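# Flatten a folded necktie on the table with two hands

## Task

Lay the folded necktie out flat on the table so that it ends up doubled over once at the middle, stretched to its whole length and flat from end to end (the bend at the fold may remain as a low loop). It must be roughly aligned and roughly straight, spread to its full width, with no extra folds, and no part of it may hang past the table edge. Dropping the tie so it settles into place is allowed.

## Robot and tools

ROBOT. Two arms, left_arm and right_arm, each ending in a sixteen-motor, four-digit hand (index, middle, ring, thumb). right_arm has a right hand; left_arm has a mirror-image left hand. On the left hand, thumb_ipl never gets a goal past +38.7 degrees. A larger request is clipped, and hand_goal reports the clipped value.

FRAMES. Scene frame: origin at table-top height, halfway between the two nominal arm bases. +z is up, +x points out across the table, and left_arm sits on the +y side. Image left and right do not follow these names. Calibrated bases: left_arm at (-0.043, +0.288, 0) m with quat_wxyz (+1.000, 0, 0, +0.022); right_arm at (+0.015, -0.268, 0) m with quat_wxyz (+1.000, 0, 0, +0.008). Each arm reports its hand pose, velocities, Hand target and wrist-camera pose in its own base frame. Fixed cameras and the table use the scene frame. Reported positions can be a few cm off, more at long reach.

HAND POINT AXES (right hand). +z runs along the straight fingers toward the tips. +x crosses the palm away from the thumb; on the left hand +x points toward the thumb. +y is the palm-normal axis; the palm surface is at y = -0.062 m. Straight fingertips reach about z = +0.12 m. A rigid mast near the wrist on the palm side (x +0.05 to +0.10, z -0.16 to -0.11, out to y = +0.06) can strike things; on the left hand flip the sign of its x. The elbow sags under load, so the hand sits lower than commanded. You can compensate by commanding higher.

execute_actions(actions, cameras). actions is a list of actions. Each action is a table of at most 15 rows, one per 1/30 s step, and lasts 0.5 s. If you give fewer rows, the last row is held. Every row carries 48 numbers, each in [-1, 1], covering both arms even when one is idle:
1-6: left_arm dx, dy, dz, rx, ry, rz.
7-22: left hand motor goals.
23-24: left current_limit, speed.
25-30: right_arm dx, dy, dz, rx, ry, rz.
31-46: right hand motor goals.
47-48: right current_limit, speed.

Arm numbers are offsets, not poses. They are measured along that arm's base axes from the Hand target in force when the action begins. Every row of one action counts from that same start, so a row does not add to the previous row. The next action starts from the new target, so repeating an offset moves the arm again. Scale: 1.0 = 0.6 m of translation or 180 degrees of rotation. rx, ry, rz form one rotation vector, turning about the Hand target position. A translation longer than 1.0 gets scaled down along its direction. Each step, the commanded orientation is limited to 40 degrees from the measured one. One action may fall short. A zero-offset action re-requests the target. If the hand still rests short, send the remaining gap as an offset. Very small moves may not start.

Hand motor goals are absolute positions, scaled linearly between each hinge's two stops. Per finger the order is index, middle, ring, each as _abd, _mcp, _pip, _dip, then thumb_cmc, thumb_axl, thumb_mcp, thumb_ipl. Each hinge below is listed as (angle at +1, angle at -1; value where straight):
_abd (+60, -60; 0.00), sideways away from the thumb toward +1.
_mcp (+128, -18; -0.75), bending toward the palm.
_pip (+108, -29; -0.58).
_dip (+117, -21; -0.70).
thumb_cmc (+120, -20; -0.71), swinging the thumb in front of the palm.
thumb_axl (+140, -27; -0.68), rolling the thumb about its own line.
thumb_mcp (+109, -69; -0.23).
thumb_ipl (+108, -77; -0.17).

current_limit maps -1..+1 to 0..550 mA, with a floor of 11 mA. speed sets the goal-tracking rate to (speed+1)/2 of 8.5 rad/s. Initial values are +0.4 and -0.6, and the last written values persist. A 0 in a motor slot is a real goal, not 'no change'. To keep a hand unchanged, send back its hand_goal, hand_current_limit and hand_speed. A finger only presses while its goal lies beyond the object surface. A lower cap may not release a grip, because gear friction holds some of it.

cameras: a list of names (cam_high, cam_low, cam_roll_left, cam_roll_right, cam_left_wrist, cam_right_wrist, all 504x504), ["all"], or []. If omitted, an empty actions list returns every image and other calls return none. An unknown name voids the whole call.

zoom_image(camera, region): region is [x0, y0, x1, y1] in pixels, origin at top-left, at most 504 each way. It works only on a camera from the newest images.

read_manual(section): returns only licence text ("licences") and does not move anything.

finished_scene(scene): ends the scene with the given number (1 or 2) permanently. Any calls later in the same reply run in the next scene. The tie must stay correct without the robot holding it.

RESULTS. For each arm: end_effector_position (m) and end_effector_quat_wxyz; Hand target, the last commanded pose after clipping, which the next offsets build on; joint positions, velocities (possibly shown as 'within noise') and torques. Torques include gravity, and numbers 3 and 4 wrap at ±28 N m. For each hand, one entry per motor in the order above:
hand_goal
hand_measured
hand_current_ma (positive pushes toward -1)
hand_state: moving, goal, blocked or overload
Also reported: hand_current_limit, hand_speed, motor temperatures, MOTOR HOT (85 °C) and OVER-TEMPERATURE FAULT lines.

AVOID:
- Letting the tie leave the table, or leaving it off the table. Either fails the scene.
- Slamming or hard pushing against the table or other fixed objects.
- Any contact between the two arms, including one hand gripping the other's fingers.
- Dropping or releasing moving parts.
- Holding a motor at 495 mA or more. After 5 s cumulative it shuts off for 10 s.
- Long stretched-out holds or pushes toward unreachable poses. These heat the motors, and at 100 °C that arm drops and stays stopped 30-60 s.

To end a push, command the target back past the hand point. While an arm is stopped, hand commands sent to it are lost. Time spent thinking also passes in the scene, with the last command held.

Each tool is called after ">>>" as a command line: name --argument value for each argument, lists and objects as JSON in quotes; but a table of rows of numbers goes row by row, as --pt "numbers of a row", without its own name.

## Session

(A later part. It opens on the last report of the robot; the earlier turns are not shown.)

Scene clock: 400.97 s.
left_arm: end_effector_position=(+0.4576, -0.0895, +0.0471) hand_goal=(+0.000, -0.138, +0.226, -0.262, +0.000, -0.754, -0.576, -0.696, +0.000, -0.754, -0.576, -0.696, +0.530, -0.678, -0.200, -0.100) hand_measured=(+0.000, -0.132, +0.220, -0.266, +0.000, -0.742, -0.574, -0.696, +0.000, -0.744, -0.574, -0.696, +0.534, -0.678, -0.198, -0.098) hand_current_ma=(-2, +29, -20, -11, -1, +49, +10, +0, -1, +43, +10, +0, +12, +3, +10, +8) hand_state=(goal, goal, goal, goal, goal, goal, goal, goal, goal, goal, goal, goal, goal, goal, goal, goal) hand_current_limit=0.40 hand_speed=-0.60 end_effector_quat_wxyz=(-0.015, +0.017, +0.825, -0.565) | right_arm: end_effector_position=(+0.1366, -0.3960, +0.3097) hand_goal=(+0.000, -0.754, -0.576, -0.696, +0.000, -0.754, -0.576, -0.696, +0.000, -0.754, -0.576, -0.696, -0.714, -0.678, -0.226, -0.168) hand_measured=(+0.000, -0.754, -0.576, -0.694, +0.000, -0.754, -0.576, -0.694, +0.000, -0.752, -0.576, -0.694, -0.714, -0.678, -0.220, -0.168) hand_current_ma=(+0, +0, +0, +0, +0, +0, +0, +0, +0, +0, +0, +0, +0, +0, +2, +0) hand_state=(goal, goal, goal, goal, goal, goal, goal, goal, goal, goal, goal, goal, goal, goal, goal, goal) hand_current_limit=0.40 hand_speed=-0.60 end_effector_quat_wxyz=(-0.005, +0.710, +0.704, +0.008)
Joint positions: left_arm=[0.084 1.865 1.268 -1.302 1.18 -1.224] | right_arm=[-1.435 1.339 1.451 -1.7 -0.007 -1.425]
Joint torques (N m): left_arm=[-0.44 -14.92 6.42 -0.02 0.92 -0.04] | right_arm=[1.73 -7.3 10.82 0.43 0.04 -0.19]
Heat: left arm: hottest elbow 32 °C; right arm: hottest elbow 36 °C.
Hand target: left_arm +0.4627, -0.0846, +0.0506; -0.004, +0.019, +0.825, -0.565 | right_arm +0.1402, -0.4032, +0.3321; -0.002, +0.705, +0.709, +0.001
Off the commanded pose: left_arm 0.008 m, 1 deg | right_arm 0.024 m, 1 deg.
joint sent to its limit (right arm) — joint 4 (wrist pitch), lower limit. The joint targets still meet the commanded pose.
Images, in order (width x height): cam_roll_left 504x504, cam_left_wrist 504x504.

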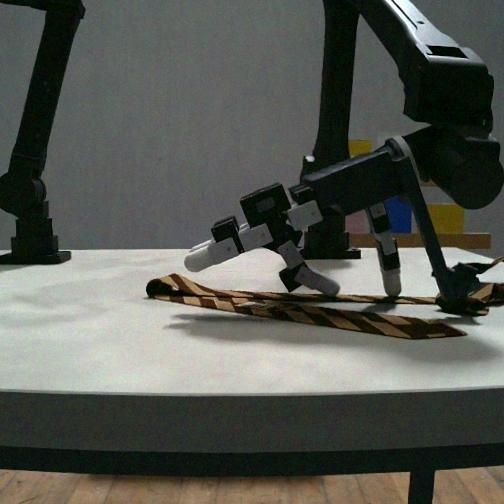

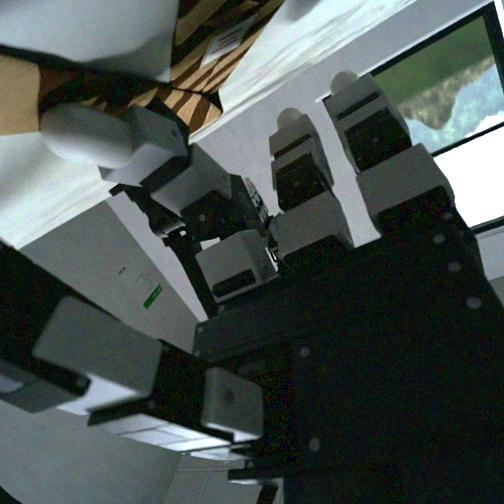

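>>> execute_actions --actions '[[[0,0,-0.012,0,0,0,0,0,0.12,-0.3,0,-0.754,-0.576,-0.696,0,-0.754,-0.576,-0.696,0.53,-0.678,0.05,0.05,0.4,-0.6,0,0,0,0,0,0,0,-0.754,-0.576,-0.696,0,-0.754,-0.576,-0.696,0,-0.754,-0.576,-0.696,-0.714,-0.678,-0.226,-0.168,0.4,-0.6]],[[0,0,-0.016,0,0,0,0,0.25,-0.06,-0.38,0,-0.754,-0.576,-0.696,0,-0.754,-0.576,-0.696,0.53,-0.678,0.1,0.1,0.4,-0.6,0,0,0,0,0,0,0,-0.754,-0.576,-0.696,0,-0.754,-0.576,-0.696,0,-0.754,-0.576,-0.696,-0.714,-0.678,-0.226,-0.168,0.4,-0.6]],[[0,0,0,0,0,0,0,0.45,-0.05,-0.35,0,-0.754,-0.576,-0.696,0,-0.754,-0.576,-0.696,0.53,-0.678,0.1,0.1,0.5,-0.6,0,0,0,0,0,0,0,-0.754,-0.576,-0.696,0,-0.754,-0.576,-0.696,0,-0.754,-0.576,-0.696,-0.714,-0.678,-0.226,-0.168,0.4,-0.6]],[[0,0,0.08,0,0,0,0,0.45,-0.05,-0.35,0,-0.754,-0.576,-0.696,0,-0.754,-0.576,-0.696,0.53,-0.678,0.1,0.1,0.5,-0.6,0,0,0,0,0,0,0,-0.754,-0.576,-0.696,0,-0.754,-0.576,-0.696,0,-0.754,-0.576,-0.696,-0.714,-0.678,-0.226,-0.168,0.4,-0.6]]]' --cameras '["cam_roll_left","cam_high"]'

>>> zoom_image --camera "cam_roll_left" --region '[204, 180, 504, 380]'

Scene clock: 403.90 s.
left_arm: end_effector_position=(+0.4485, -0.0873, +0.0681) hand_goal=(+0.000, +0.450, -0.050, -0.350, +0.000, -0.754, -0.576, -0.696, +0.000, -0.754, -0.576, -0.696, +0.530, -0.678, +0.100, +0.100) hand_measured=(+0.002, +0.114, -0.082, -0.360, +0.000, -0.742, -0.574, -0.696, +0.000, -0.744, -0.574, -0.696, +0.530, -0.680, +0.002, +0.070) hand_current_ma=(+5, -412, -137, -42, -1, +49, +10, +0, -1, +43, +10, +0, +0, -9, -413, -182) hand_state=(goal, blocked, blocked, goal, goal, goal, goal, goal, goal, goal, goal, goal, goal, goal, blocked, blocked) hand_current_limit=0.50 hand_speed=-0.60 end_effector_quat_wxyz=(-0.022, +0.006, +0.824, -0.566) | right_arm: end_effector_position=(+0.1366, -0.3960, +0.3097) hand_goal=(+0.000, -0.754, -0.576, -0.696, +0.000, -0.754, -0.576, -0.696, +0.000, -0.754, -0.576, -0.696, -0.714, -0.678, -0.226, -0.168) hand_measured=(+0.000, -0.754, -0.576, -0.694, +0.000, -0.754, -0.576, -0.694, +0.000, -0.752, -0.576, -0.694, -0.714, -0.678, -0.220, -0.168) hand_current_ma=(+0, +0, +0, +0, +0, +0, +0, +0, +0, +0, +0, +0, +0, +0, +2, +0) hand_state=(goal, goal, goal, goal, goal, goal, goal, goal, goal, goal, goal, goal, goal, goal, goal, goal) hand_current_limit=0.40 hand_speed=-0.60 end_effector_quat_wxyz=(-0.005, +0.710, +0.704, +0.008)
Joint positions: left_arm=[0.091 1.824 1.268 -1.357 1.181 -1.236] | right_arm=[-1.435 1.339 1.451 -1.7 -0.007 -1.425]
Joint torques (N m): left_arm=[-0.97 -15.21 8.84 -0.66 0.9 0.07] | right_arm=[2.26 -7.65 10.7 0.44 0.05 -0.17]
Heat: left arm: hottest elbow 32 °C; right arm: hottest elbow 36 °C.
Hand target: left_arm +0.4627, -0.0847, +0.0817; -0.004, +0.019, +0.825, -0.565 | right_arm +0.1402, -0.4032, +0.3321; -0.002, +0.705, +0.709, +0.001
Off the commanded pose: left_arm 0.020 m, 3 deg | right_arm 0.024 m, 1 deg.
joint sent to its limit (right arm) — joint 4 (wrist pitch), lower limit. The joint targets still meet the commanded pose.
Images, in order (width x height): cam_high 504x504, cam_roll_left 504x504.

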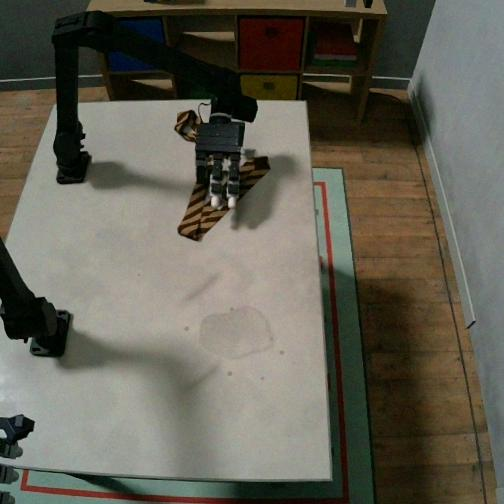

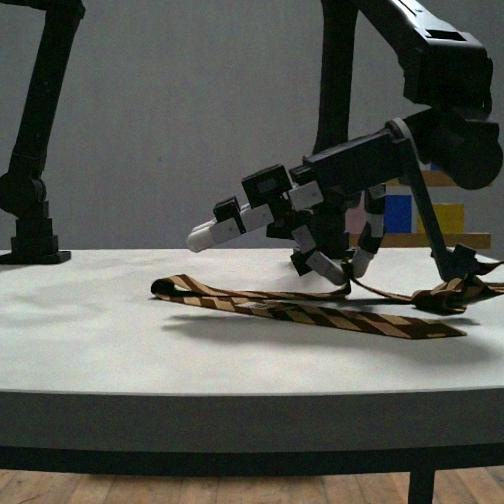

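Scaled by 1.680 from the camera's 504x504 image, which has a finer 720x720 frame.

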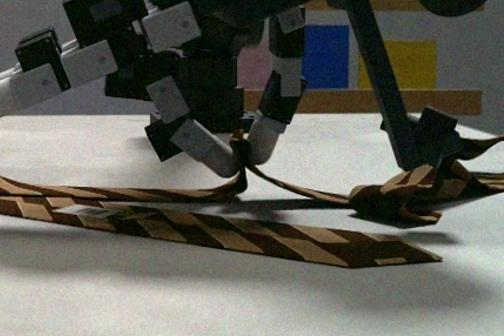

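>>> execute_actions --actions '[[[-0.05,-0.2,0.04,0,0,0,0,0.45,-0.05,-0.35,0,-0.754,-0.576,-0.696,0,-0.754,-0.576,-0.696,0.53,-0.678,0.1,0.1,0.5,-0.6,0,0,0,0,0,0,0,-0.754,-0.576,-0.696,0,-0.754,-0.576,-0.696,0,-0.754,-0.576,-0.696,-0.714,-0.678,-0.226,-0.168,0.4,-0.6]],[[-0.07,-0.2,0.02,0,0,0,0,0.45,-0.05,-0.35,0,-0.754,-0.576,-0.696,0,-0.754,-0.576,-0.696,0.53,-0.678,0.1,0.1,0.5,-0.6,0,0,0,0,0,0,0,-0.754,-0.576,-0.696,0,-0.754,-0.576,-0.696,0,-0.754,-0.576,-0.696,-0.714,-0.678,-0.226,-0.168,0.4,-0.6]]]' --cameras '["cam_roll_left","cam_high","cam_low"]'

>>> zoom_image --camera "cam_roll_left" --region '[104, 180, 504, 380]'

>>> zoom_image --camera "cam_high" --region '[140, 100, 300, 260]'

Scene clock: 406.07 s.
left_arm: end_effector_position=(+0.3764, -0.3192, +0.0990) hand_goal=(+0.000, +0.450, -0.050, -0.350, +0.000, -0.754, -0.576, -0.696, +0.000, -0.754, -0.576, -0.696, +0.530, -0.678, +0.100, +0.100) hand_measured=(+0.000, +0.114, -0.084, -0.362, +0.000, -0.740, -0.574, -0.696, +0.000, -0.742, -0.574, -0.696, +0.530, -0.680, +0.004, +0.070) hand_current_ma=(+2, -412, -146, -47, +0, +63, +10, +0, +0, +54, +11, +0, +1, -8, -412, -182) hand_state=(goal, blocked, blocked, goal, goal, goal, goal, goal, goal, goal, goal, goal, goal, goal, blocked, blocked) hand_current_limit=0.50 hand_speed=-0.60 end_effector_quat_wxyz=(-0.069, +0.088, +0.833, -0.542) | right_arm: end_effector_position=(+0.1366, -0.3960, +0.3097) hand_goal=(+0.000, -0.754, -0.576, -0.696, +0.000, -0.754, -0.576, -0.696, +0.000, -0.754, -0.576, -0.696, -0.714, -0.678, -0.226, -0.168) hand_measured=(+0.000, -0.754, -0.576, -0.694, +0.000, -0.754, -0.576, -0.694, +0.000, -0.752, -0.576, -0.694, -0.714, -0.678, -0.220, -0.168) hand_current_ma=(+0, +0, +0, +0, +0, +0, +0, +0, +0, +0, +0, +0, +0, +0, +2, +0) hand_state=(goal, goal, goal, goal, goal, goal, goal, goal, goal, goal, goal, goal, goal, goal, goal, goal) hand_current_limit=0.40 hand_speed=-0.60 end_effector_quat_wxyz=(-0.005, +0.710, +0.704, +0.008)
Joint positions: left_arm=[-0.441 1.631 1.107 -0.604 1.11 -2.078] | right_arm=[-1.435 1.339 1.451 -1.7 -0.007 -1.425]
Joint torques (N m): left_arm=[-0.85 -14.33 9.8 1.18 0.88 -0.17] | right_arm=[1.61 -7.12 10.59 0.54 0.03 -0.16]
Heat: left arm: hottest elbow 32 °C; right arm: hottest elbow 36 °C.
Hand target: left_arm +0.3907, -0.3247, +0.1175; -0.004, +0.019, +0.825, -0.565 | right_arm +0.1402, -0.4032, +0.3321; -0.002, +0.705, +0.709, +0.001
Off the commanded pose: left_arm 0.024 m, 11 deg | right_arm 0.024 m, 1 deg.
joint sent to its limit (left arm) — joint 6 (wrist roll), lower limit. The joint targets are off in orientation, not in position.
joint sent to its limit (right arm) — joint 4 (wrist pitch), lower limit. The joint targets still meet the commanded pose.
Images, in order (width x height): cam_high 504x504, cam_low 504x504, cam_roll_left 504x504.

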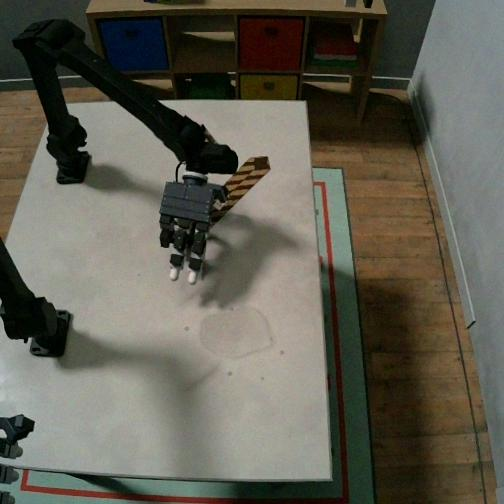

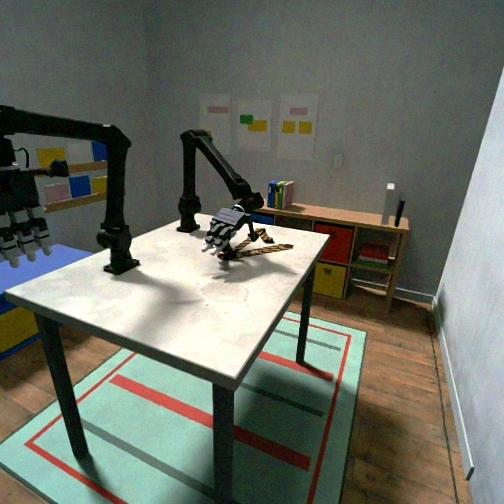

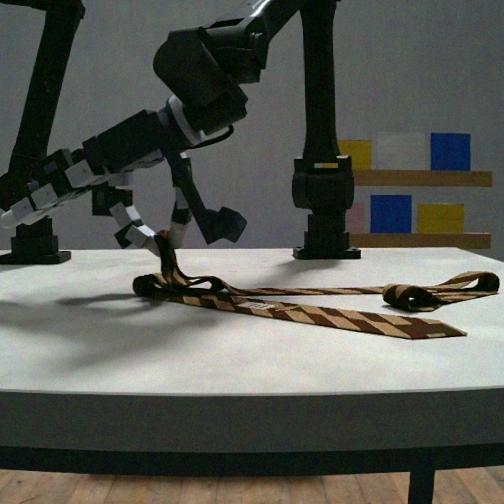

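Scaled by 1.260 from the camera's 504x504 image, which has a finer 720x720 frame.

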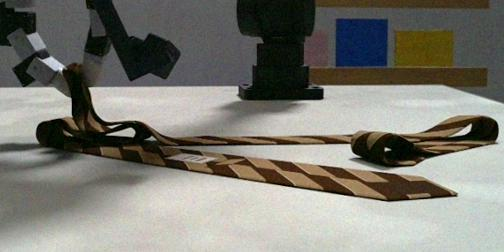

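Scaled by 3.150 from the camera's 504x504 image, which has a finer 720x720 frame.

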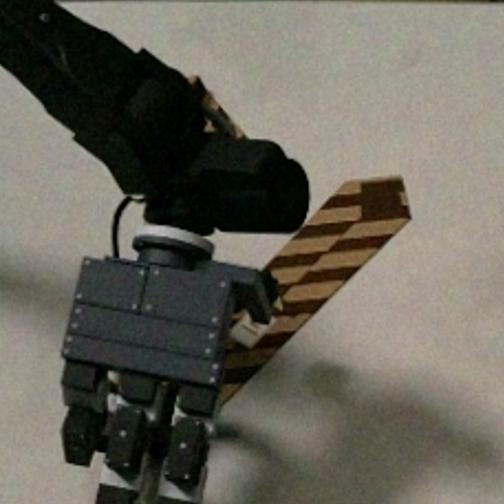

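>>> execute_actions --actions '[[[-0.07,-0.2,0.0,0,0,0,0,0.45,-0.05,-0.35,0,-0.754,-0.576,-0.696,0,-0.754,-0.576,-0.696,0.53,-0.678,0.1,0.1,0.5,-0.6,0,0,0,0,0,0,0,-0.754,-0.576,-0.696,0,-0.754,-0.576,-0.696,0,-0.754,-0.576,-0.696,-0.714,-0.678,-0.226,-0.168,0.4,-0.6]]]' --cameras '["cam_roll_left","cam_high","cam_roll_right"]'

>>> zoom_image --camera "cam_roll_right" --region '[204, 100, 504, 340]'

>>> zoom_image --camera "cam_high" --region '[120, 140, 290, 310]'

Scene clock: 407.33 s.
left_arm: end_effector_position=(+0.3373, -0.4350, +0.1017) hand_goal=(+0.000, +0.450, -0.050, -0.350, +0.000, -0.754, -0.576, -0.696, +0.000, -0.754, -0.576, -0.696, +0.530, -0.678, +0.100, +0.100) hand_measured=(+0.000, +0.114, -0.084, -0.362, +0.000, -0.740, -0.574, -0.696, +0.000, -0.742, -0.574, -0.696, +0.530, -0.680, +0.004, +0.070) hand_current_ma=(+1, -413, -148, -47, +0, +64, +10, +0, +0, +55, +11, +0, +1, -8, -412, -182) hand_state=(goal, blocked, blocked, goal, goal, goal, goal, goal, goal, goal, goal, goal, goal, goal, blocked, blocked) hand_current_limit=0.50 hand_speed=-0.60 end_effector_quat_wxyz=(-0.099, +0.198, +0.827, -0.516) | right_arm: end_effector_position=(+0.1366, -0.3960, +0.3097) hand_goal=(+0.000, -0.754, -0.576, -0.696, +0.000, -0.754, -0.576, -0.696, +0.000, -0.754, -0.576, -0.696, -0.714, -0.678, -0.226, -0.168) hand_measured=(+0.000, -0.754, -0.576, -0.694, +0.000, -0.754, -0.576, -0.694, +0.000, -0.752, -0.576, -0.694, -0.714, -0.678, -0.220, -0.168) hand_current_ma=(+0, +0, +0, +0, +0, +0, +0, +0, +0, +0, +0, +0, +0, +0, +2, +0) hand_state=(goal, goal, goal, goal, goal, goal, goal, goal, goal, goal, goal, goal, goal, goal, goal, goal) hand_current_limit=0.40 hand_speed=-0.60 end_effector_quat_wxyz=(-0.005, +0.710, +0.704, +0.008)
Joint positions: left_arm=[-0.696 1.729 1.262 -0.613 1.038 -2.08] | right_arm=[-1.435 1.339 1.451 -1.7 -0.007 -1.425]
Joint torques (N m): left_arm=[-0.91 -14.8 11.03 0.62 0.82 -0.14] | right_arm=[1.96 -7.36 10.56 0.36 0.03 -0.15]
Heat: left arm: hottest elbow 32 °C; right arm: hottest elbow 36 °C.
Hand target: left_arm +0.3489, -0.4447, +0.1177; -0.004, +0.019, +0.825, -0.565 | right_arm +0.1402, -0.4032, +0.3321; -0.002, +0.705, +0.709, +0.001
Off the commanded pose: left_arm 0.022 m, 24 deg | right_arm 0.024 m, 1 deg.
joint sent to its limit (left arm) — joint 6 (wrist roll), lower limit. The joint targets are off in orientation, not in position.
joint sent to its limit (right arm) — joint 4 (wrist pitch), lower limit. The joint targets still meet the commanded pose.
Images, in order (width x height): cam_high 504x504, cam_roll_left 504x504, cam_roll_right 504x504.

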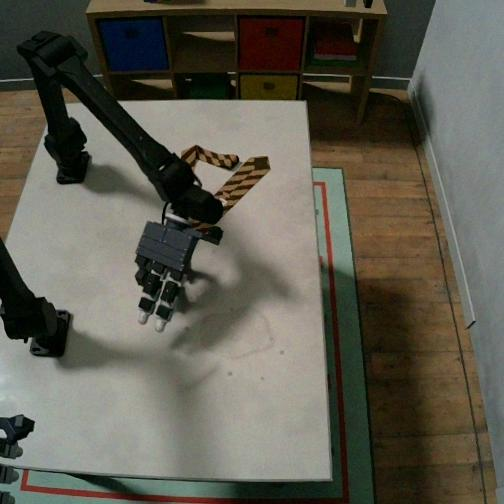

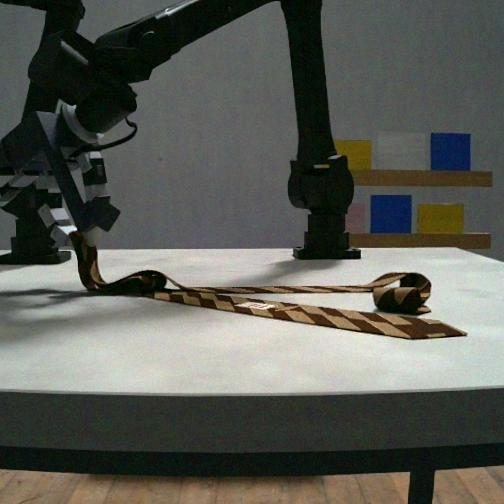

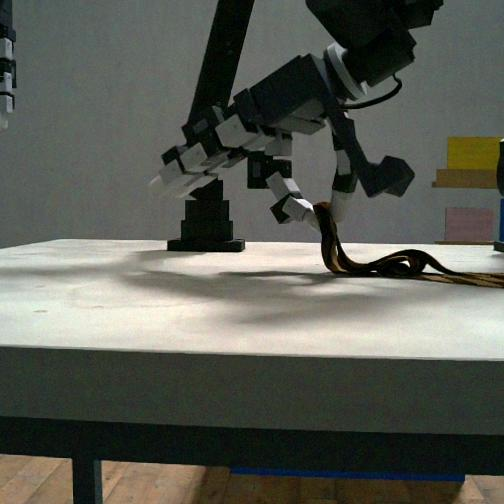

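Scaled by 1.680 from the camera's 504x504 image, which has a finer 720x720 frame.

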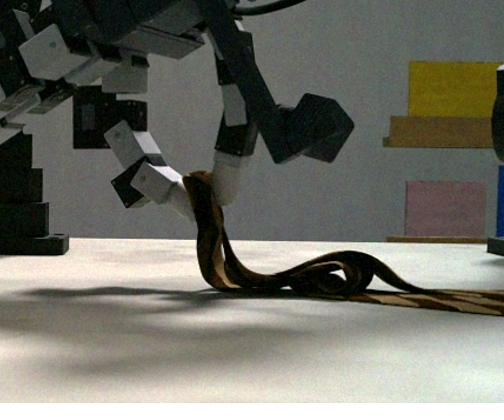

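Scaled by 2.965 from the camera's 504x504 image, which has a finer 720x720 frame.

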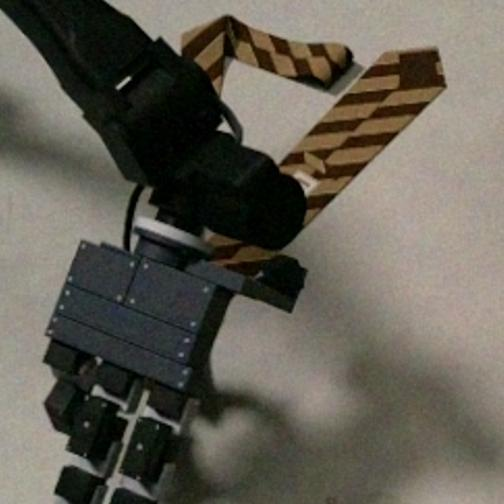

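>>> execute_actions --actions '[[[-0.08,-0.2,0.0,0,0,0,0,0.45,-0.05,-0.35,0,-0.754,-0.576,-0.696,0,-0.754,-0.576,-0.696,0.53,-0.678,0.1,0.1,0.5,-0.6,0,0,0,0,0,0,0,-0.754,-0.576,-0.696,0,-0.754,-0.576,-0.696,0,-0.754,-0.576,-0.696,-0.714,-0.678,-0.226,-0.168,0.4,-0.6]]]' --cameras '["cam_roll_left","cam_high","cam_roll_right"]'

>>> zoom_image --camera "cam_roll_right" --region '[204, 100, 504, 340]'

>>> zoom_image --camera "cam_high" --region '[120, 140, 290, 310]'

Scene clock: 408.63 s.
left_arm: end_effector_position=(+0.2904, -0.5516, +0.0966) hand_goal=(+0.000, +0.450, -0.050, -0.350, +0.000, -0.754, -0.576, -0.696, +0.000, -0.754, -0.576, -0.696, +0.530, -0.678, +0.100, +0.100) hand_measured=(+0.000, +0.114, -0.084, -0.362, +0.000, -0.740, -0.574, -0.696, +0.000, -0.742, -0.574, -0.696, +0.530, -0.680, +0.004, +0.070) hand_current_ma=(-1, -413, -151, -48, -1, +65, +10, +0, -1, +56, +11, +0, +0, -8, -412, -182) hand_state=(goal, blocked, blocked, goal, goal, goal, goal, goal, goal, goal, goal, goal, goal, goal, blocked, blocked) hand_current_limit=0.50 hand_speed=-0.60 end_effector_quat_wxyz=(-0.116, +0.289, +0.816, -0.487) | right_arm: end_effector_position=(+0.1366, -0.3960, +0.3097) hand_goal=(+0.000, -0.754, -0.576, -0.696, +0.000, -0.754, -0.576, -0.696, +0.000, -0.754, -0.576, -0.696, -0.714, -0.678, -0.226, -0.168) hand_measured=(+0.000, -0.754, -0.576, -0.694, +0.000, -0.754, -0.576, -0.694, +0.000, -0.752, -0.576, -0.694, -0.714, -0.678, -0.220, -0.168) hand_current_ma=(+0, +0, +0, +0, +0, +0, +0, +0, +0, +0, +0, +0, +0, +0, +2, +0) hand_state=(goal, goal, goal, goal, goal, goal, goal, goal, goal, goal, goal, goal, goal, goal, goal, goal) hand_current_limit=0.40 hand_speed=-0.60 end_effector_quat_wxyz=(-0.005, +0.710, +0.704, +0.008)
Joint positions: left_arm=[-0.916 1.88 1.483 -0.647 0.955 -2.082] | right_arm=[-1.435 1.339 1.451 -1.7 -0.007 -1.425]
Joint torques (N m): left_arm=[-1.14 -17.85 11.75 0.68 0.74 -0.09] | right_arm=[1.38 -7.24 10.51 0.49 0.02 -0.12]
Heat: left arm: hottest elbow 32 °C; right arm: hottest elbow 36 °C.
Hand target: left_arm +0.3007, -0.5647, +0.1176; -0.004, +0.019, +0.825, -0.565 | right_arm +0.1402, -0.4032, +0.3321; -0.002, +0.705, +0.709, +0.001
Off the commanded pose: left_arm 0.027 m, 35 deg | right_arm 0.024 m, 1 deg.
joint sent to its limit (left arm) — joint 6 (wrist roll), lower limit. The joint targets are off in orientation, not in position.
joint sent to its limit (right arm) — joint 4 (wrist pitch), lower limit. The joint targets still meet the commanded pose.
Images, in order (width x height): cam_high 504x504, cam_roll_left 504x504, cam_roll_right 504x504.

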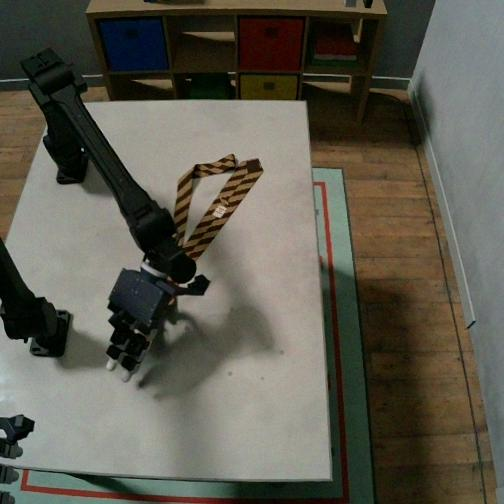

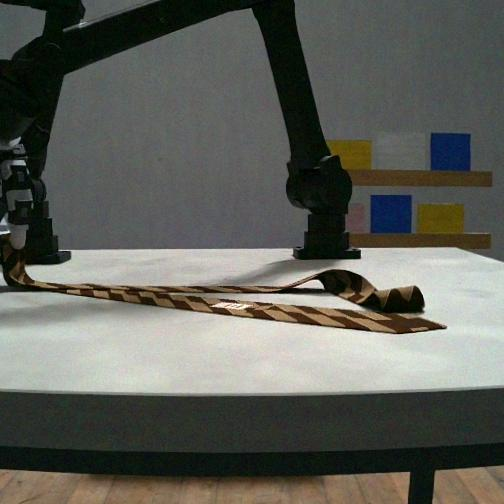

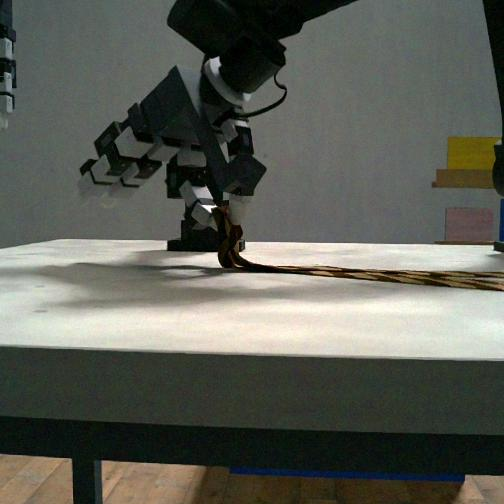

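Scaled by 1.680 from the camera's 504x504 image, which has a finer 720x720 frame.

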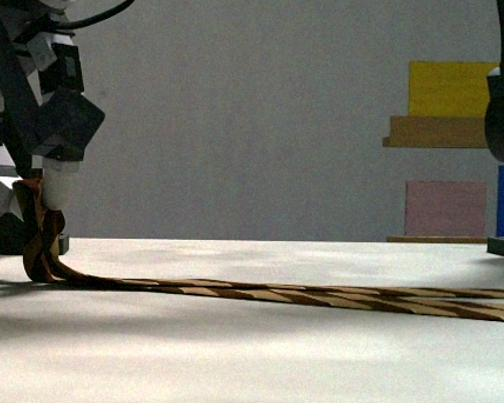

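Scaled by 2.965 from the camera's 504x504 image, which has a finer 720x720 frame.

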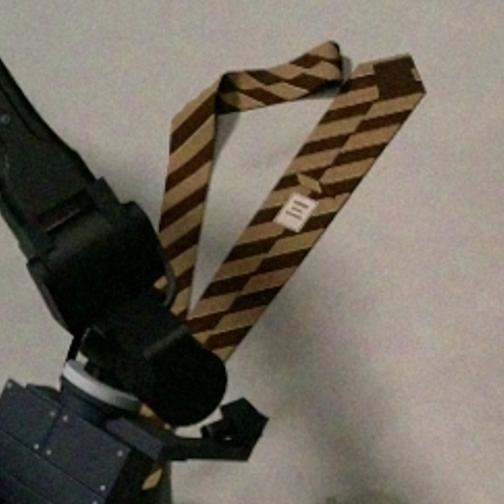

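>>> execute_actions --actions '[[[0,0.0,-0.07,0,0,0,0,0.45,-0.05,-0.35,0,-0.754,-0.576,-0.696,0,-0.754,-0.576,-0.696,0.53,-0.678,0.1,0.1,0.5,-0.6,0,0,0,0,0,0,0,-0.754,-0.576,-0.696,0,-0.754,-0.576,-0.696,0,-0.754,-0.576,-0.696,-0.714,-0.678,-0.226,-0.168,0.4,-0.6]],[[0,0,0,0,0,0,0,0.25,-0.06,-0.35,0,-0.754,-0.576,-0.696,0,-0.754,-0.576,-0.696,0.53,-0.678,-0.45,-0.3,0.4,-0.6,0,0,0,0,0,0,0,-0.754,-0.576,-0.696,0,-0.754,-0.576,-0.696,0,-0.754,-0.576,-0.696,-0.714,-0.678,-0.226,-0.168,0.4,-0.6]],[[0,0,0.02,0,0,0,0,0.1,0.05,-0.33,0,-0.754,-0.576,-0.696,0,-0.754,-0.576,-0.696,0.53,-0.678,-0.45,-0.3,0.4,-0.6,0,0,0,0,0,0,0,-0.754,-0.576,-0.696,0,-0.754,-0.576,-0.696,0,-0.754,-0.576,-0.696,-0.714,-0.678,-0.226,-0.168,0.4,-0.6]],[[0,0,0.12,0,0,0,0,-0.137,0.226,-0.261,0,-0.754,-0.576,-0.696,0,-0.754,-0.576,-0.696,0.53,-0.678,-0.45,-0.3,0.4,-0.6,0,0,0,0,0,0,0,-0.754,-0.576,-0.696,0,-0.754,-0.576,-0.696,0,-0.754,-0.576,-0.696,-0.714,-0.678,-0.226,-0.168,0.4,-0.6]],[[-0.05,0.15,0.15,0,0,0,0,-0.137,0.226,-0.261,0,-0.754,-0.576,-0.696,0,-0.754,-0.576,-0.696,0.53,-0.678,-0.2,-0.1,0.4,-0.6,0,0,0,0,0,0,0,-0.754,-0.576,-0.696,0,-0.754,-0.576,-0.696,0,-0.754,-0.576,-0.696,-0.714,-0.678,-0.226,-0.168,0.4,-0.6]],[[-0.05,0.2,0.05,0,0,0,0,-0.137,0.226,-0.261,0,-0.754,-0.576,-0.696,0,-0.754,-0.576,-0.696,0.53,-0.678,-0.2,-0.1,0.4,-0.6,0,0,0,0,0,0,0,-0.754,-0.576,-0.696,0,-0.754,-0.576,-0.696,0,-0.754,-0.576,-0.696,-0.714,-0.678,-0.226,-0.168,0.4,-0.6]]]' --cameras '["cam_roll_left","cam_high","cam_roll_right"]'

>>> zoom_image --camera "cam_high" --region '[100, 130, 300, 330]'

>>> zoom_image --camera "cam_roll_left" --region '[0, 220, 504, 360]'

>>> zoom_image --camera "cam_roll_right" --region '[184, 200, 504, 320]'

Scene clock: 413.87 s.
left_arm: end_effector_position=(+0.2394, -0.3469, +0.2671) hand_goal=(+0.000, -0.138, +0.226, -0.262, +0.000, -0.754, -0.576, -0.696, +0.000, -0.754, -0.576, -0.696, +0.530, -0.678, -0.200, -0.100) hand_measured=(+0.002, -0.136, +0.222, -0.264, +0.002, -0.740, -0.574, -0.696, +0.002, -0.742, -0.574, -0.696, +0.530, -0.680, -0.198, -0.102) hand_current_ma=(+5, +5, -17, -11, +4, +57, +10, +0, +4, +49, +9, +0, +2, -7, +7, -5) hand_state=(goal, goal, goal, goal, goal, goal, goal, goal, goal, goal, goal, goal, goal, goal, goal, goal) hand_current_limit=0.40 hand_speed=-0.60 end_effector_quat_wxyz=(-0.108, +0.187, +0.821, -0.528) | right_arm: end_effector_position=(+0.1366, -0.3960, +0.3097) hand_goal=(+0.000, -0.754, -0.576, -0.696, +0.000, -0.754, -0.576, -0.696, +0.000, -0.754, -0.576, -0.696, -0.714, -0.678, -0.226, -0.168) hand_measured=(+0.000, -0.754, -0.576, -0.694, +0.000, -0.754, -0.576, -0.694, +0.000, -0.752, -0.576, -0.694, -0.714, -0.678, -0.220, -0.168) hand_current_ma=(+0, +0, +0, +0, +0, +0, +0, +0, +0, +0, +0, +0, +0, +0, +2, +0) hand_state=(goal, goal, goal, goal, goal, goal, goal, goal, goal, goal, goal, goal, goal, goal, goal, goal) hand_current_limit=0.40 hand_speed=-0.60 end_effector_quat_wxyz=(-0.005, +0.710, +0.704, +0.008)
Joint positions: left_arm=[-0.669 1.281 1.203 -1.011 1.078 -2.084] | right_arm=[-1.435 1.339 1.451 -1.7 -0.007 -1.425]
Joint torques (N m): left_arm=[-1.79 -9.29 10.97 0.95 0.82 -0.1] | right_arm=[2.26 -7.36 10.58 0.51 0.01 -0.14]
Heat: left arm: hottest elbow 32 °C; right arm: hottest elbow 36 °C.
Hand target: left_arm +0.2406, -0.3547, +0.2796; -0.004, +0.019, +0.825, -0.565 | right_arm +0.1402, -0.4032, +0.3321; -0.002, +0.705, +0.709, +0.001
Off the commanded pose: left_arm 0.015 m, 23 deg | right_arm 0.024 m, 1 deg.
joint sent to its limit (left arm) — joint 6 (wrist roll), lower limit. The joint targets are off in orientation, not in position.
joint sent to its limit (right arm) — joint 4 (wrist pitch), lower limit. The joint targets still meet the commanded pose.
Images, in order (width x height): cam_high 504x504, cam_roll_left 504x504, cam_roll_right 504x504.

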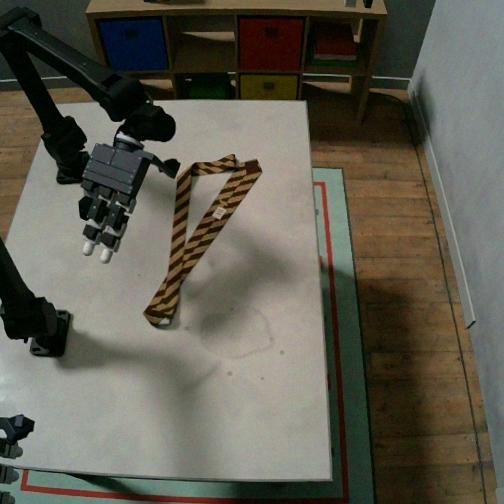

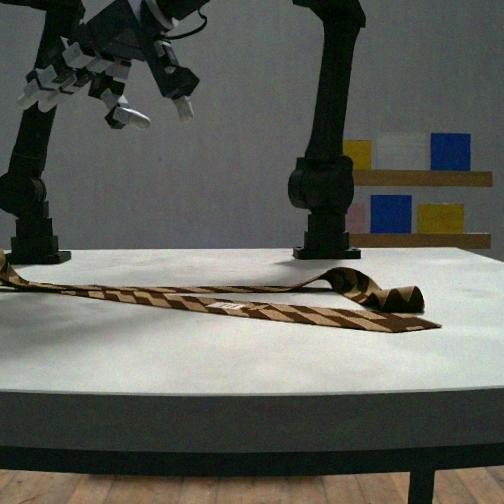

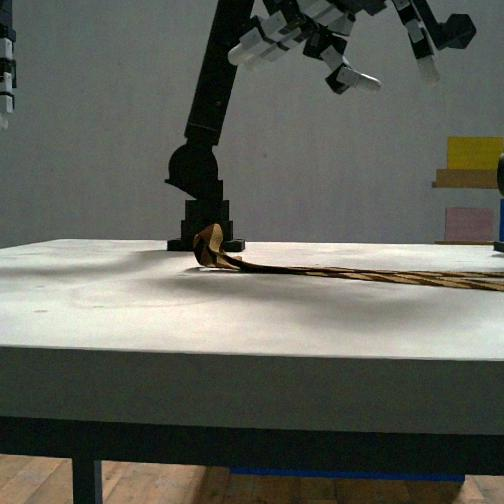

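Scaled by 2.520 from the camera's 504x504 image, which has a finer 720x720 frame.

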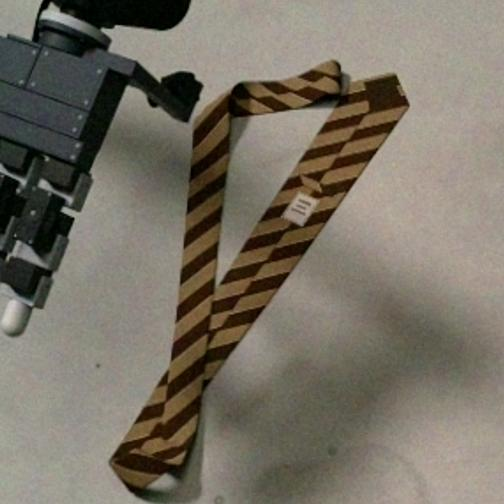

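Scaled by 1.000.

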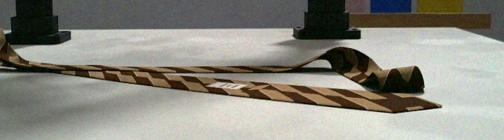

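Scaled by 1.575 from the camera's 504x504 image, which has a finer 720x720 frame.

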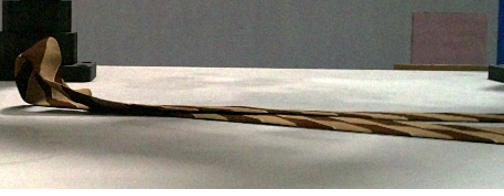

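>>> zoom_image --camera "cam_high" --region '[165, 140, 275, 220]'

>>> zoom_image --camera "cam_roll_left" --region '[270, 240, 450, 340]'

>>> zoom_image --camera "cam_high" --region '[130, 250, 210, 340]'

Scaled by 4.582 from the camera's 504x504 image, which has a finer 720x720 frame.

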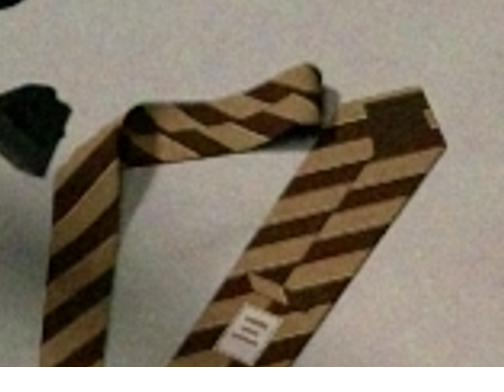

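Scaled by 2.800 from the camera's 504x504 image, which has a finer 720x720 frame.

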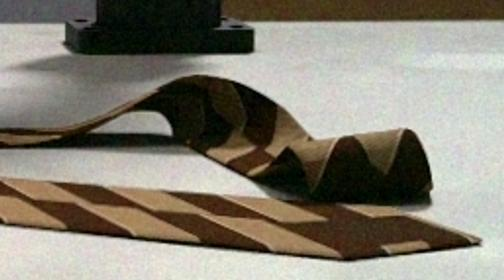

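Scaled by 5.600 from the camera's 504x504 image, which has a finer 720x720 frame.

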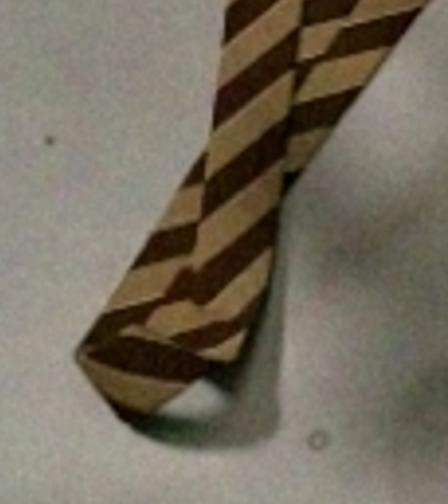

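>>> execute_actions --actions '[[[0.12,0.18,0.0,0,0,0,0,-0.137,0.226,-0.261,0,-0.754,-0.576,-0.696,0,-0.754,-0.576,-0.696,0.53,-0.678,-0.2,-0.1,0.4,-0.6,0,0,0,0,0,0,0,-0.754,-0.576,-0.696,0,-0.754,-0.576,-0.696,0,-0.754,-0.576,-0.696,-0.714,-0.678,-0.226,-0.168,0.4,-0.6]],[[0.114,0.1945,-0.16,0,0,0,0,-0.137,0.226,-0.261,0,-0.754,-0.576,-0.696,0,-0.754,-0.576,-0.696,0.53,-0.678,-0.2,-0.1,0.4,-0.6,0,0,0,0,0,0,0,-0.754,-0.576,-0.696,0,-0.754,-0.576,-0.696,0,-0.754,-0.576,-0.696,-0.714,-0.678,-0.226,-0.168,0.4,-0.6]],[[0,0,-0.18,0,0,0,0,-0.137,0.226,-0.261,0,-0.754,-0.576,-0.696,0,-0.754,-0.576,-0.696,0.53,-0.678,-0.2,-0.1,0.4,-0.6,0,0,0,0,0,0,0,-0.754,-0.576,-0.696,0,-0.754,-0.576,-0.696,0,-0.754,-0.576,-0.696,-0.714,-0.678,-0.226,-0.168,0.4,-0.6]]]' --cameras '["cam_roll_left","cam_high","cam_left_wrist"]'

>>> zoom_image --camera "cam_roll_left" --region '[204, 180, 504, 350]'

>>> zoom_image --camera "cam_high" --region '[130, 120, 270, 260]'

>>> zoom_image --camera "cam_left_wrist" --region '[0, 0, 200, 200]'

Scene clock: 422.87 s.
left_arm: end_effector_position=(+0.3710, -0.1272, +0.0671) hand_goal=(+0.000, -0.138, +0.226, -0.262, +0.000, -0.754, -0.576, -0.696, +0.000, -0.754, -0.576, -0.696, +0.530, -0.678, -0.200, -0.100) hand_measured=(+0.000, -0.136, +0.222, -0.264, +0.000, -0.744, -0.574, -0.696, +0.000, -0.744, -0.574, -0.696, +0.532, -0.680, -0.198, -0.100) hand_current_ma=(+0, +10, -12, -10, -1, +45, +5, +0, -1, +39, +4, +0, +4, -7, +7, -2) hand_state=(goal, goal, goal, goal, goal, goal, goal, goal, goal, goal, goal, goal, goal, goal, goal, goal) hand_current_limit=0.40 hand_speed=-0.60 end_effector_quat_wxyz=(-0.021, +0.001, +0.825, -0.564) | right_arm: end_effector_position=(+0.1366, -0.3960, +0.3097) hand_goal=(+0.000, -0.754, -0.576, -0.696, +0.000, -0.754, -0.576, -0.696, +0.000, -0.754, -0.576, -0.696, -0.714, -0.678, -0.226, -0.168) hand_measured=(+0.000, -0.754, -0.576, -0.694, +0.000, -0.754, -0.576, -0.694, +0.000, -0.752, -0.576, -0.694, -0.714, -0.678, -0.220, -0.168) hand_current_ma=(+0, +0, +0, +0, +0, +0, +0, +0, +0, +0, +0, +0, +0, +0, +2, +0) hand_state=(goal, goal, goal, goal, goal, goal, goal, goal, goal, goal, goal, goal, goal, goal, goal, goal) hand_current_limit=0.40 hand_speed=-0.60 end_effector_quat_wxyz=(-0.005, +0.710, +0.704, +0.008)
Joint positions: left_arm=[0.009 1.603 0.973 -1.061 1.197 -1.478] | right_arm=[-1.435 1.339 1.451 -1.7 -0.007 -1.425]
Joint torques (N m): left_arm=[-1.55 -12.22 7.58 0.34 1.03 0.04] | right_arm=[2.2 -6.77 10.54 0.68 -0.02 -0.17]
Heat: left arm: hottest elbow 33 °C; right arm: hottest elbow 36 °C.
Hand target: left_arm +0.3810, -0.1300, +0.0756; -0.004, +0.019, +0.825, -0.565 | right_arm +0.1402, -0.4032, +0.3321; -0.002, +0.705, +0.709, +0.001
Off the commanded pose: left_arm 0.014 m, 3 deg | right_arm 0.024 m, 1 deg.
joint sent to its limit (right arm) — joint 4 (wrist pitch), lower limit. The joint targets still meet the commanded pose.
Images, in order (width x height): cam_high 504x504, cam_roll_left 504x504, cam_left_wrist 504x504.

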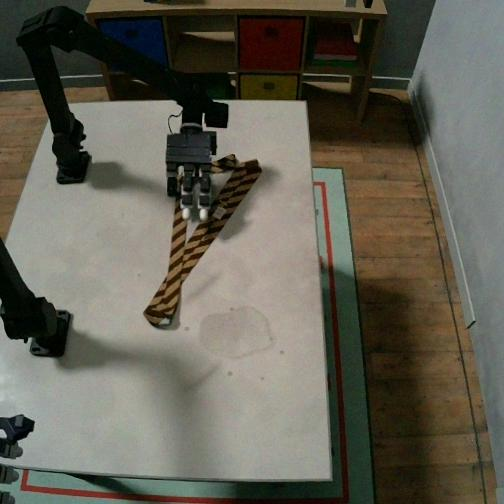

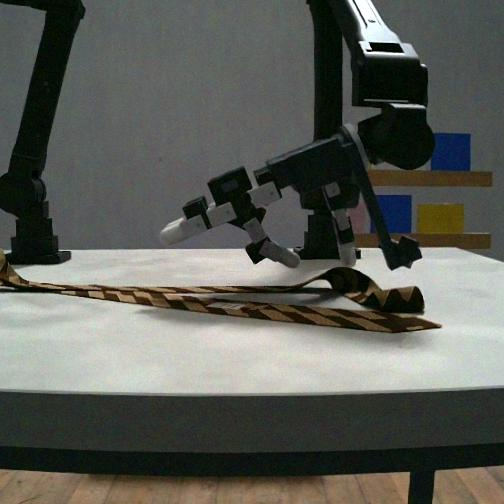

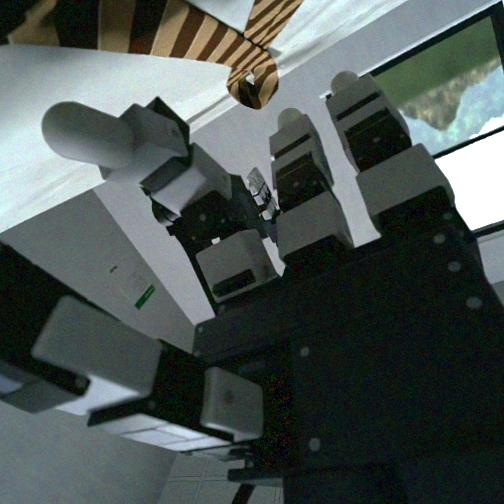

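Scaled by 1.680 from the camera's 504x504 image, which has a finer 720x720 frame.

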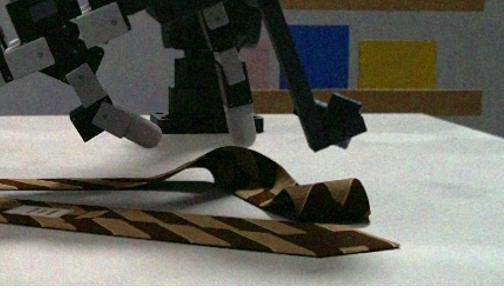

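Scaled by 3.600 from the camera's 504x504 image, which has a finer 720x720 frame.

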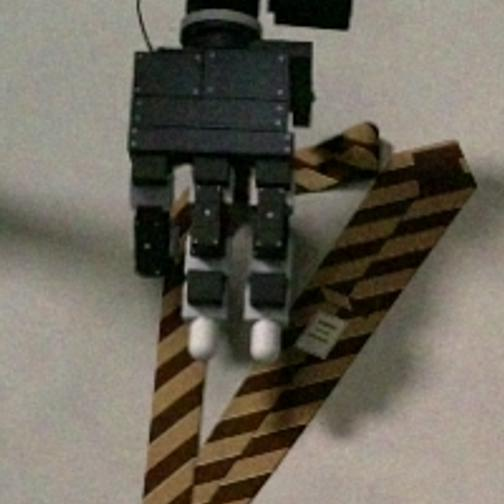

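Scaled by 2.520 from the camera's 504x504 image, which has a finer 720x720 frame.

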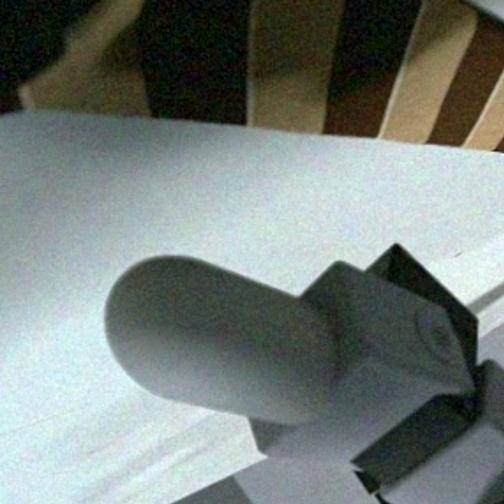

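>>> execute_actions --actions '[[[0.032,-0.05,-0.042,0,0,0,0,-0.137,0.226,-0.261,0,-0.754,-0.576,-0.696,0,-0.754,-0.576,-0.696,0.53,-0.678,-0.2,-0.1,0.4,-0.6,0,0,0,0,0,0,0,-0.754,-0.576,-0.696,0,-0.754,-0.576,-0.696,0,-0.754,-0.576,-0.696,-0.714,-0.678,-0.226,-0.168,0.4,-0.6]]]' --cameras '["cam_roll_left","cam_high","cam_left_wrist"]'

>>> zoom_image --camera "cam_roll_left" --region '[204, 180, 504, 350]'

>>> zoom_image --camera "cam_high" --region '[130, 120, 270, 260]'

>>> zoom_image --camera "cam_left_wrist" --region '[0, 0, 200, 200]'

Scene clock: 424.40 s.
left_arm: end_effector_position=(+0.3949, -0.1589, +0.0446) hand_goal=(+0.000, -0.138, +0.226, -0.262, +0.000, -0.754, -0.576, -0.696, +0.000, -0.754, -0.576, -0.696, +0.530, -0.678, -0.200, -0.100) hand_measured=(+0.000, -0.130, +0.228, -0.260, +0.000, -0.744, -0.574, -0.696, +0.000, -0.744, -0.574, -0.696, +0.530, -0.680, -0.200, -0.100) hand_current_ma=(-1, +35, +7, +9, -2, +45, +5, +0, -2, +40, +4, +0, -2, -7, -1, -2) hand_state=(goal, goal, goal, goal, goal, goal, goal, goal, goal, goal, goal, goal, goal, goal, goal, goal) hand_current_limit=0.40 hand_speed=-0.60 end_effector_quat_wxyz=(-0.012, +0.016, +0.825, -0.565) | right_arm: end_effector_position=(+0.1366, -0.3960, +0.3097) hand_goal=(+0.000, -0.754, -0.576, -0.696, +0.000, -0.754, -0.576, -0.696, +0.000, -0.754, -0.576, -0.696, -0.714, -0.678, -0.226, -0.168) hand_measured=(+0.000, -0.754, -0.576, -0.694, +0.000, -0.754, -0.576, -0.694, +0.000, -0.752, -0.576, -0.694, -0.714, -0.678, -0.220, -0.168) hand_current_ma=(+0, +0, +0, +0, +0, +0, +0, +0, +0, +0, +0, +0, +0, +0, +2, +0) hand_state=(goal, goal, goal, goal, goal, goal, goal, goal, goal, goal, goal, goal, goal, goal, goal, goal) hand_current_limit=0.40 hand_speed=-0.60 end_effector_quat_wxyz=(-0.005, +0.710, +0.704, +0.008)
Joint positions: left_arm=[-0.067 1.659 0.975 -0.818 1.2 -1.645] | right_arm=[-1.435 1.339 1.451 -1.7 -0.007 -1.425]
Joint torques (N m): left_arm=[-1.26 -12.51 6.9 0.64 0.94 -0.15] | right_arm=[2.02 -7.59 10.61 0.57 0.03 -0.11]
Heat: left arm: hottest elbow 33 °C; right arm: hottest elbow 36 °C.
Hand target: left_arm +0.4003, -0.1599, +0.0503; -0.004, +0.019, +0.825, -0.565 | right_arm +0.1402, -0.4032, +0.3321; -0.002, +0.705, +0.709, +0.001
Off the commanded pose: left_arm 0.008 m, 1 deg | right_arm 0.024 m, 1 deg.
joint sent to its limit (right arm) — joint 4 (wrist pitch), lower limit. The joint targets still meet the commanded pose.
Images, in order (width x height): cam_high 504x504, cam_roll_left 504x504, cam_left_wrist 504x504.

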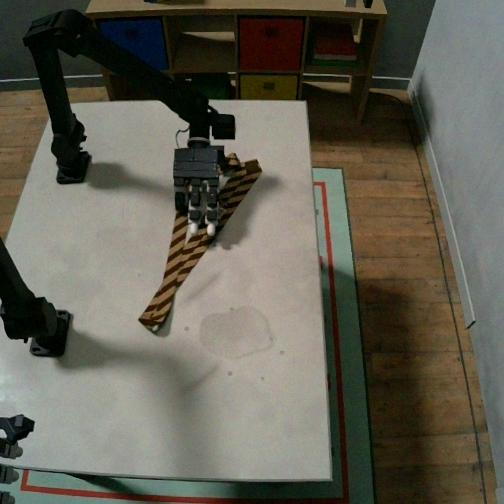

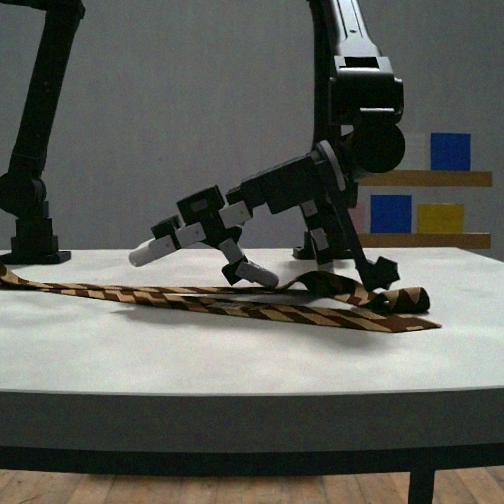

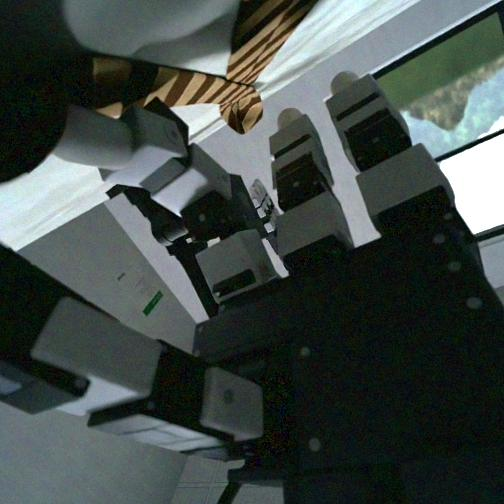

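Scaled by 1.680 from the camera's 504x504 image, which has a finer 720x720 frame.

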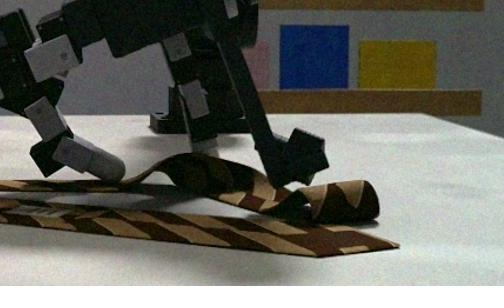

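Scaled by 3.600 from the camera's 504x504 image, which has a finer 720x720 frame.

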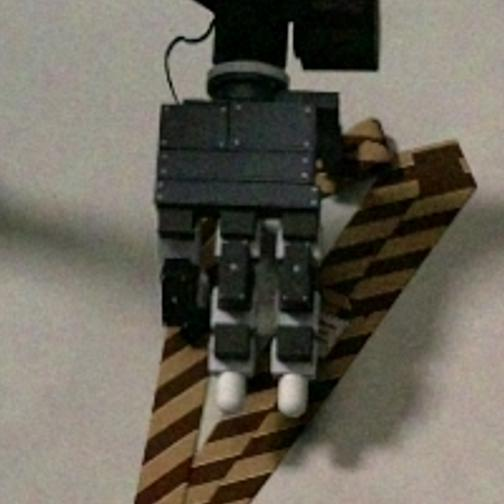

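Scaled by 2.520 from the camera's 504x504 image, which has a finer 720x720 frame.

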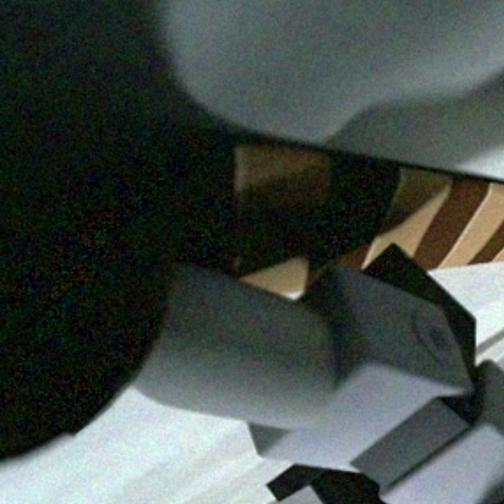

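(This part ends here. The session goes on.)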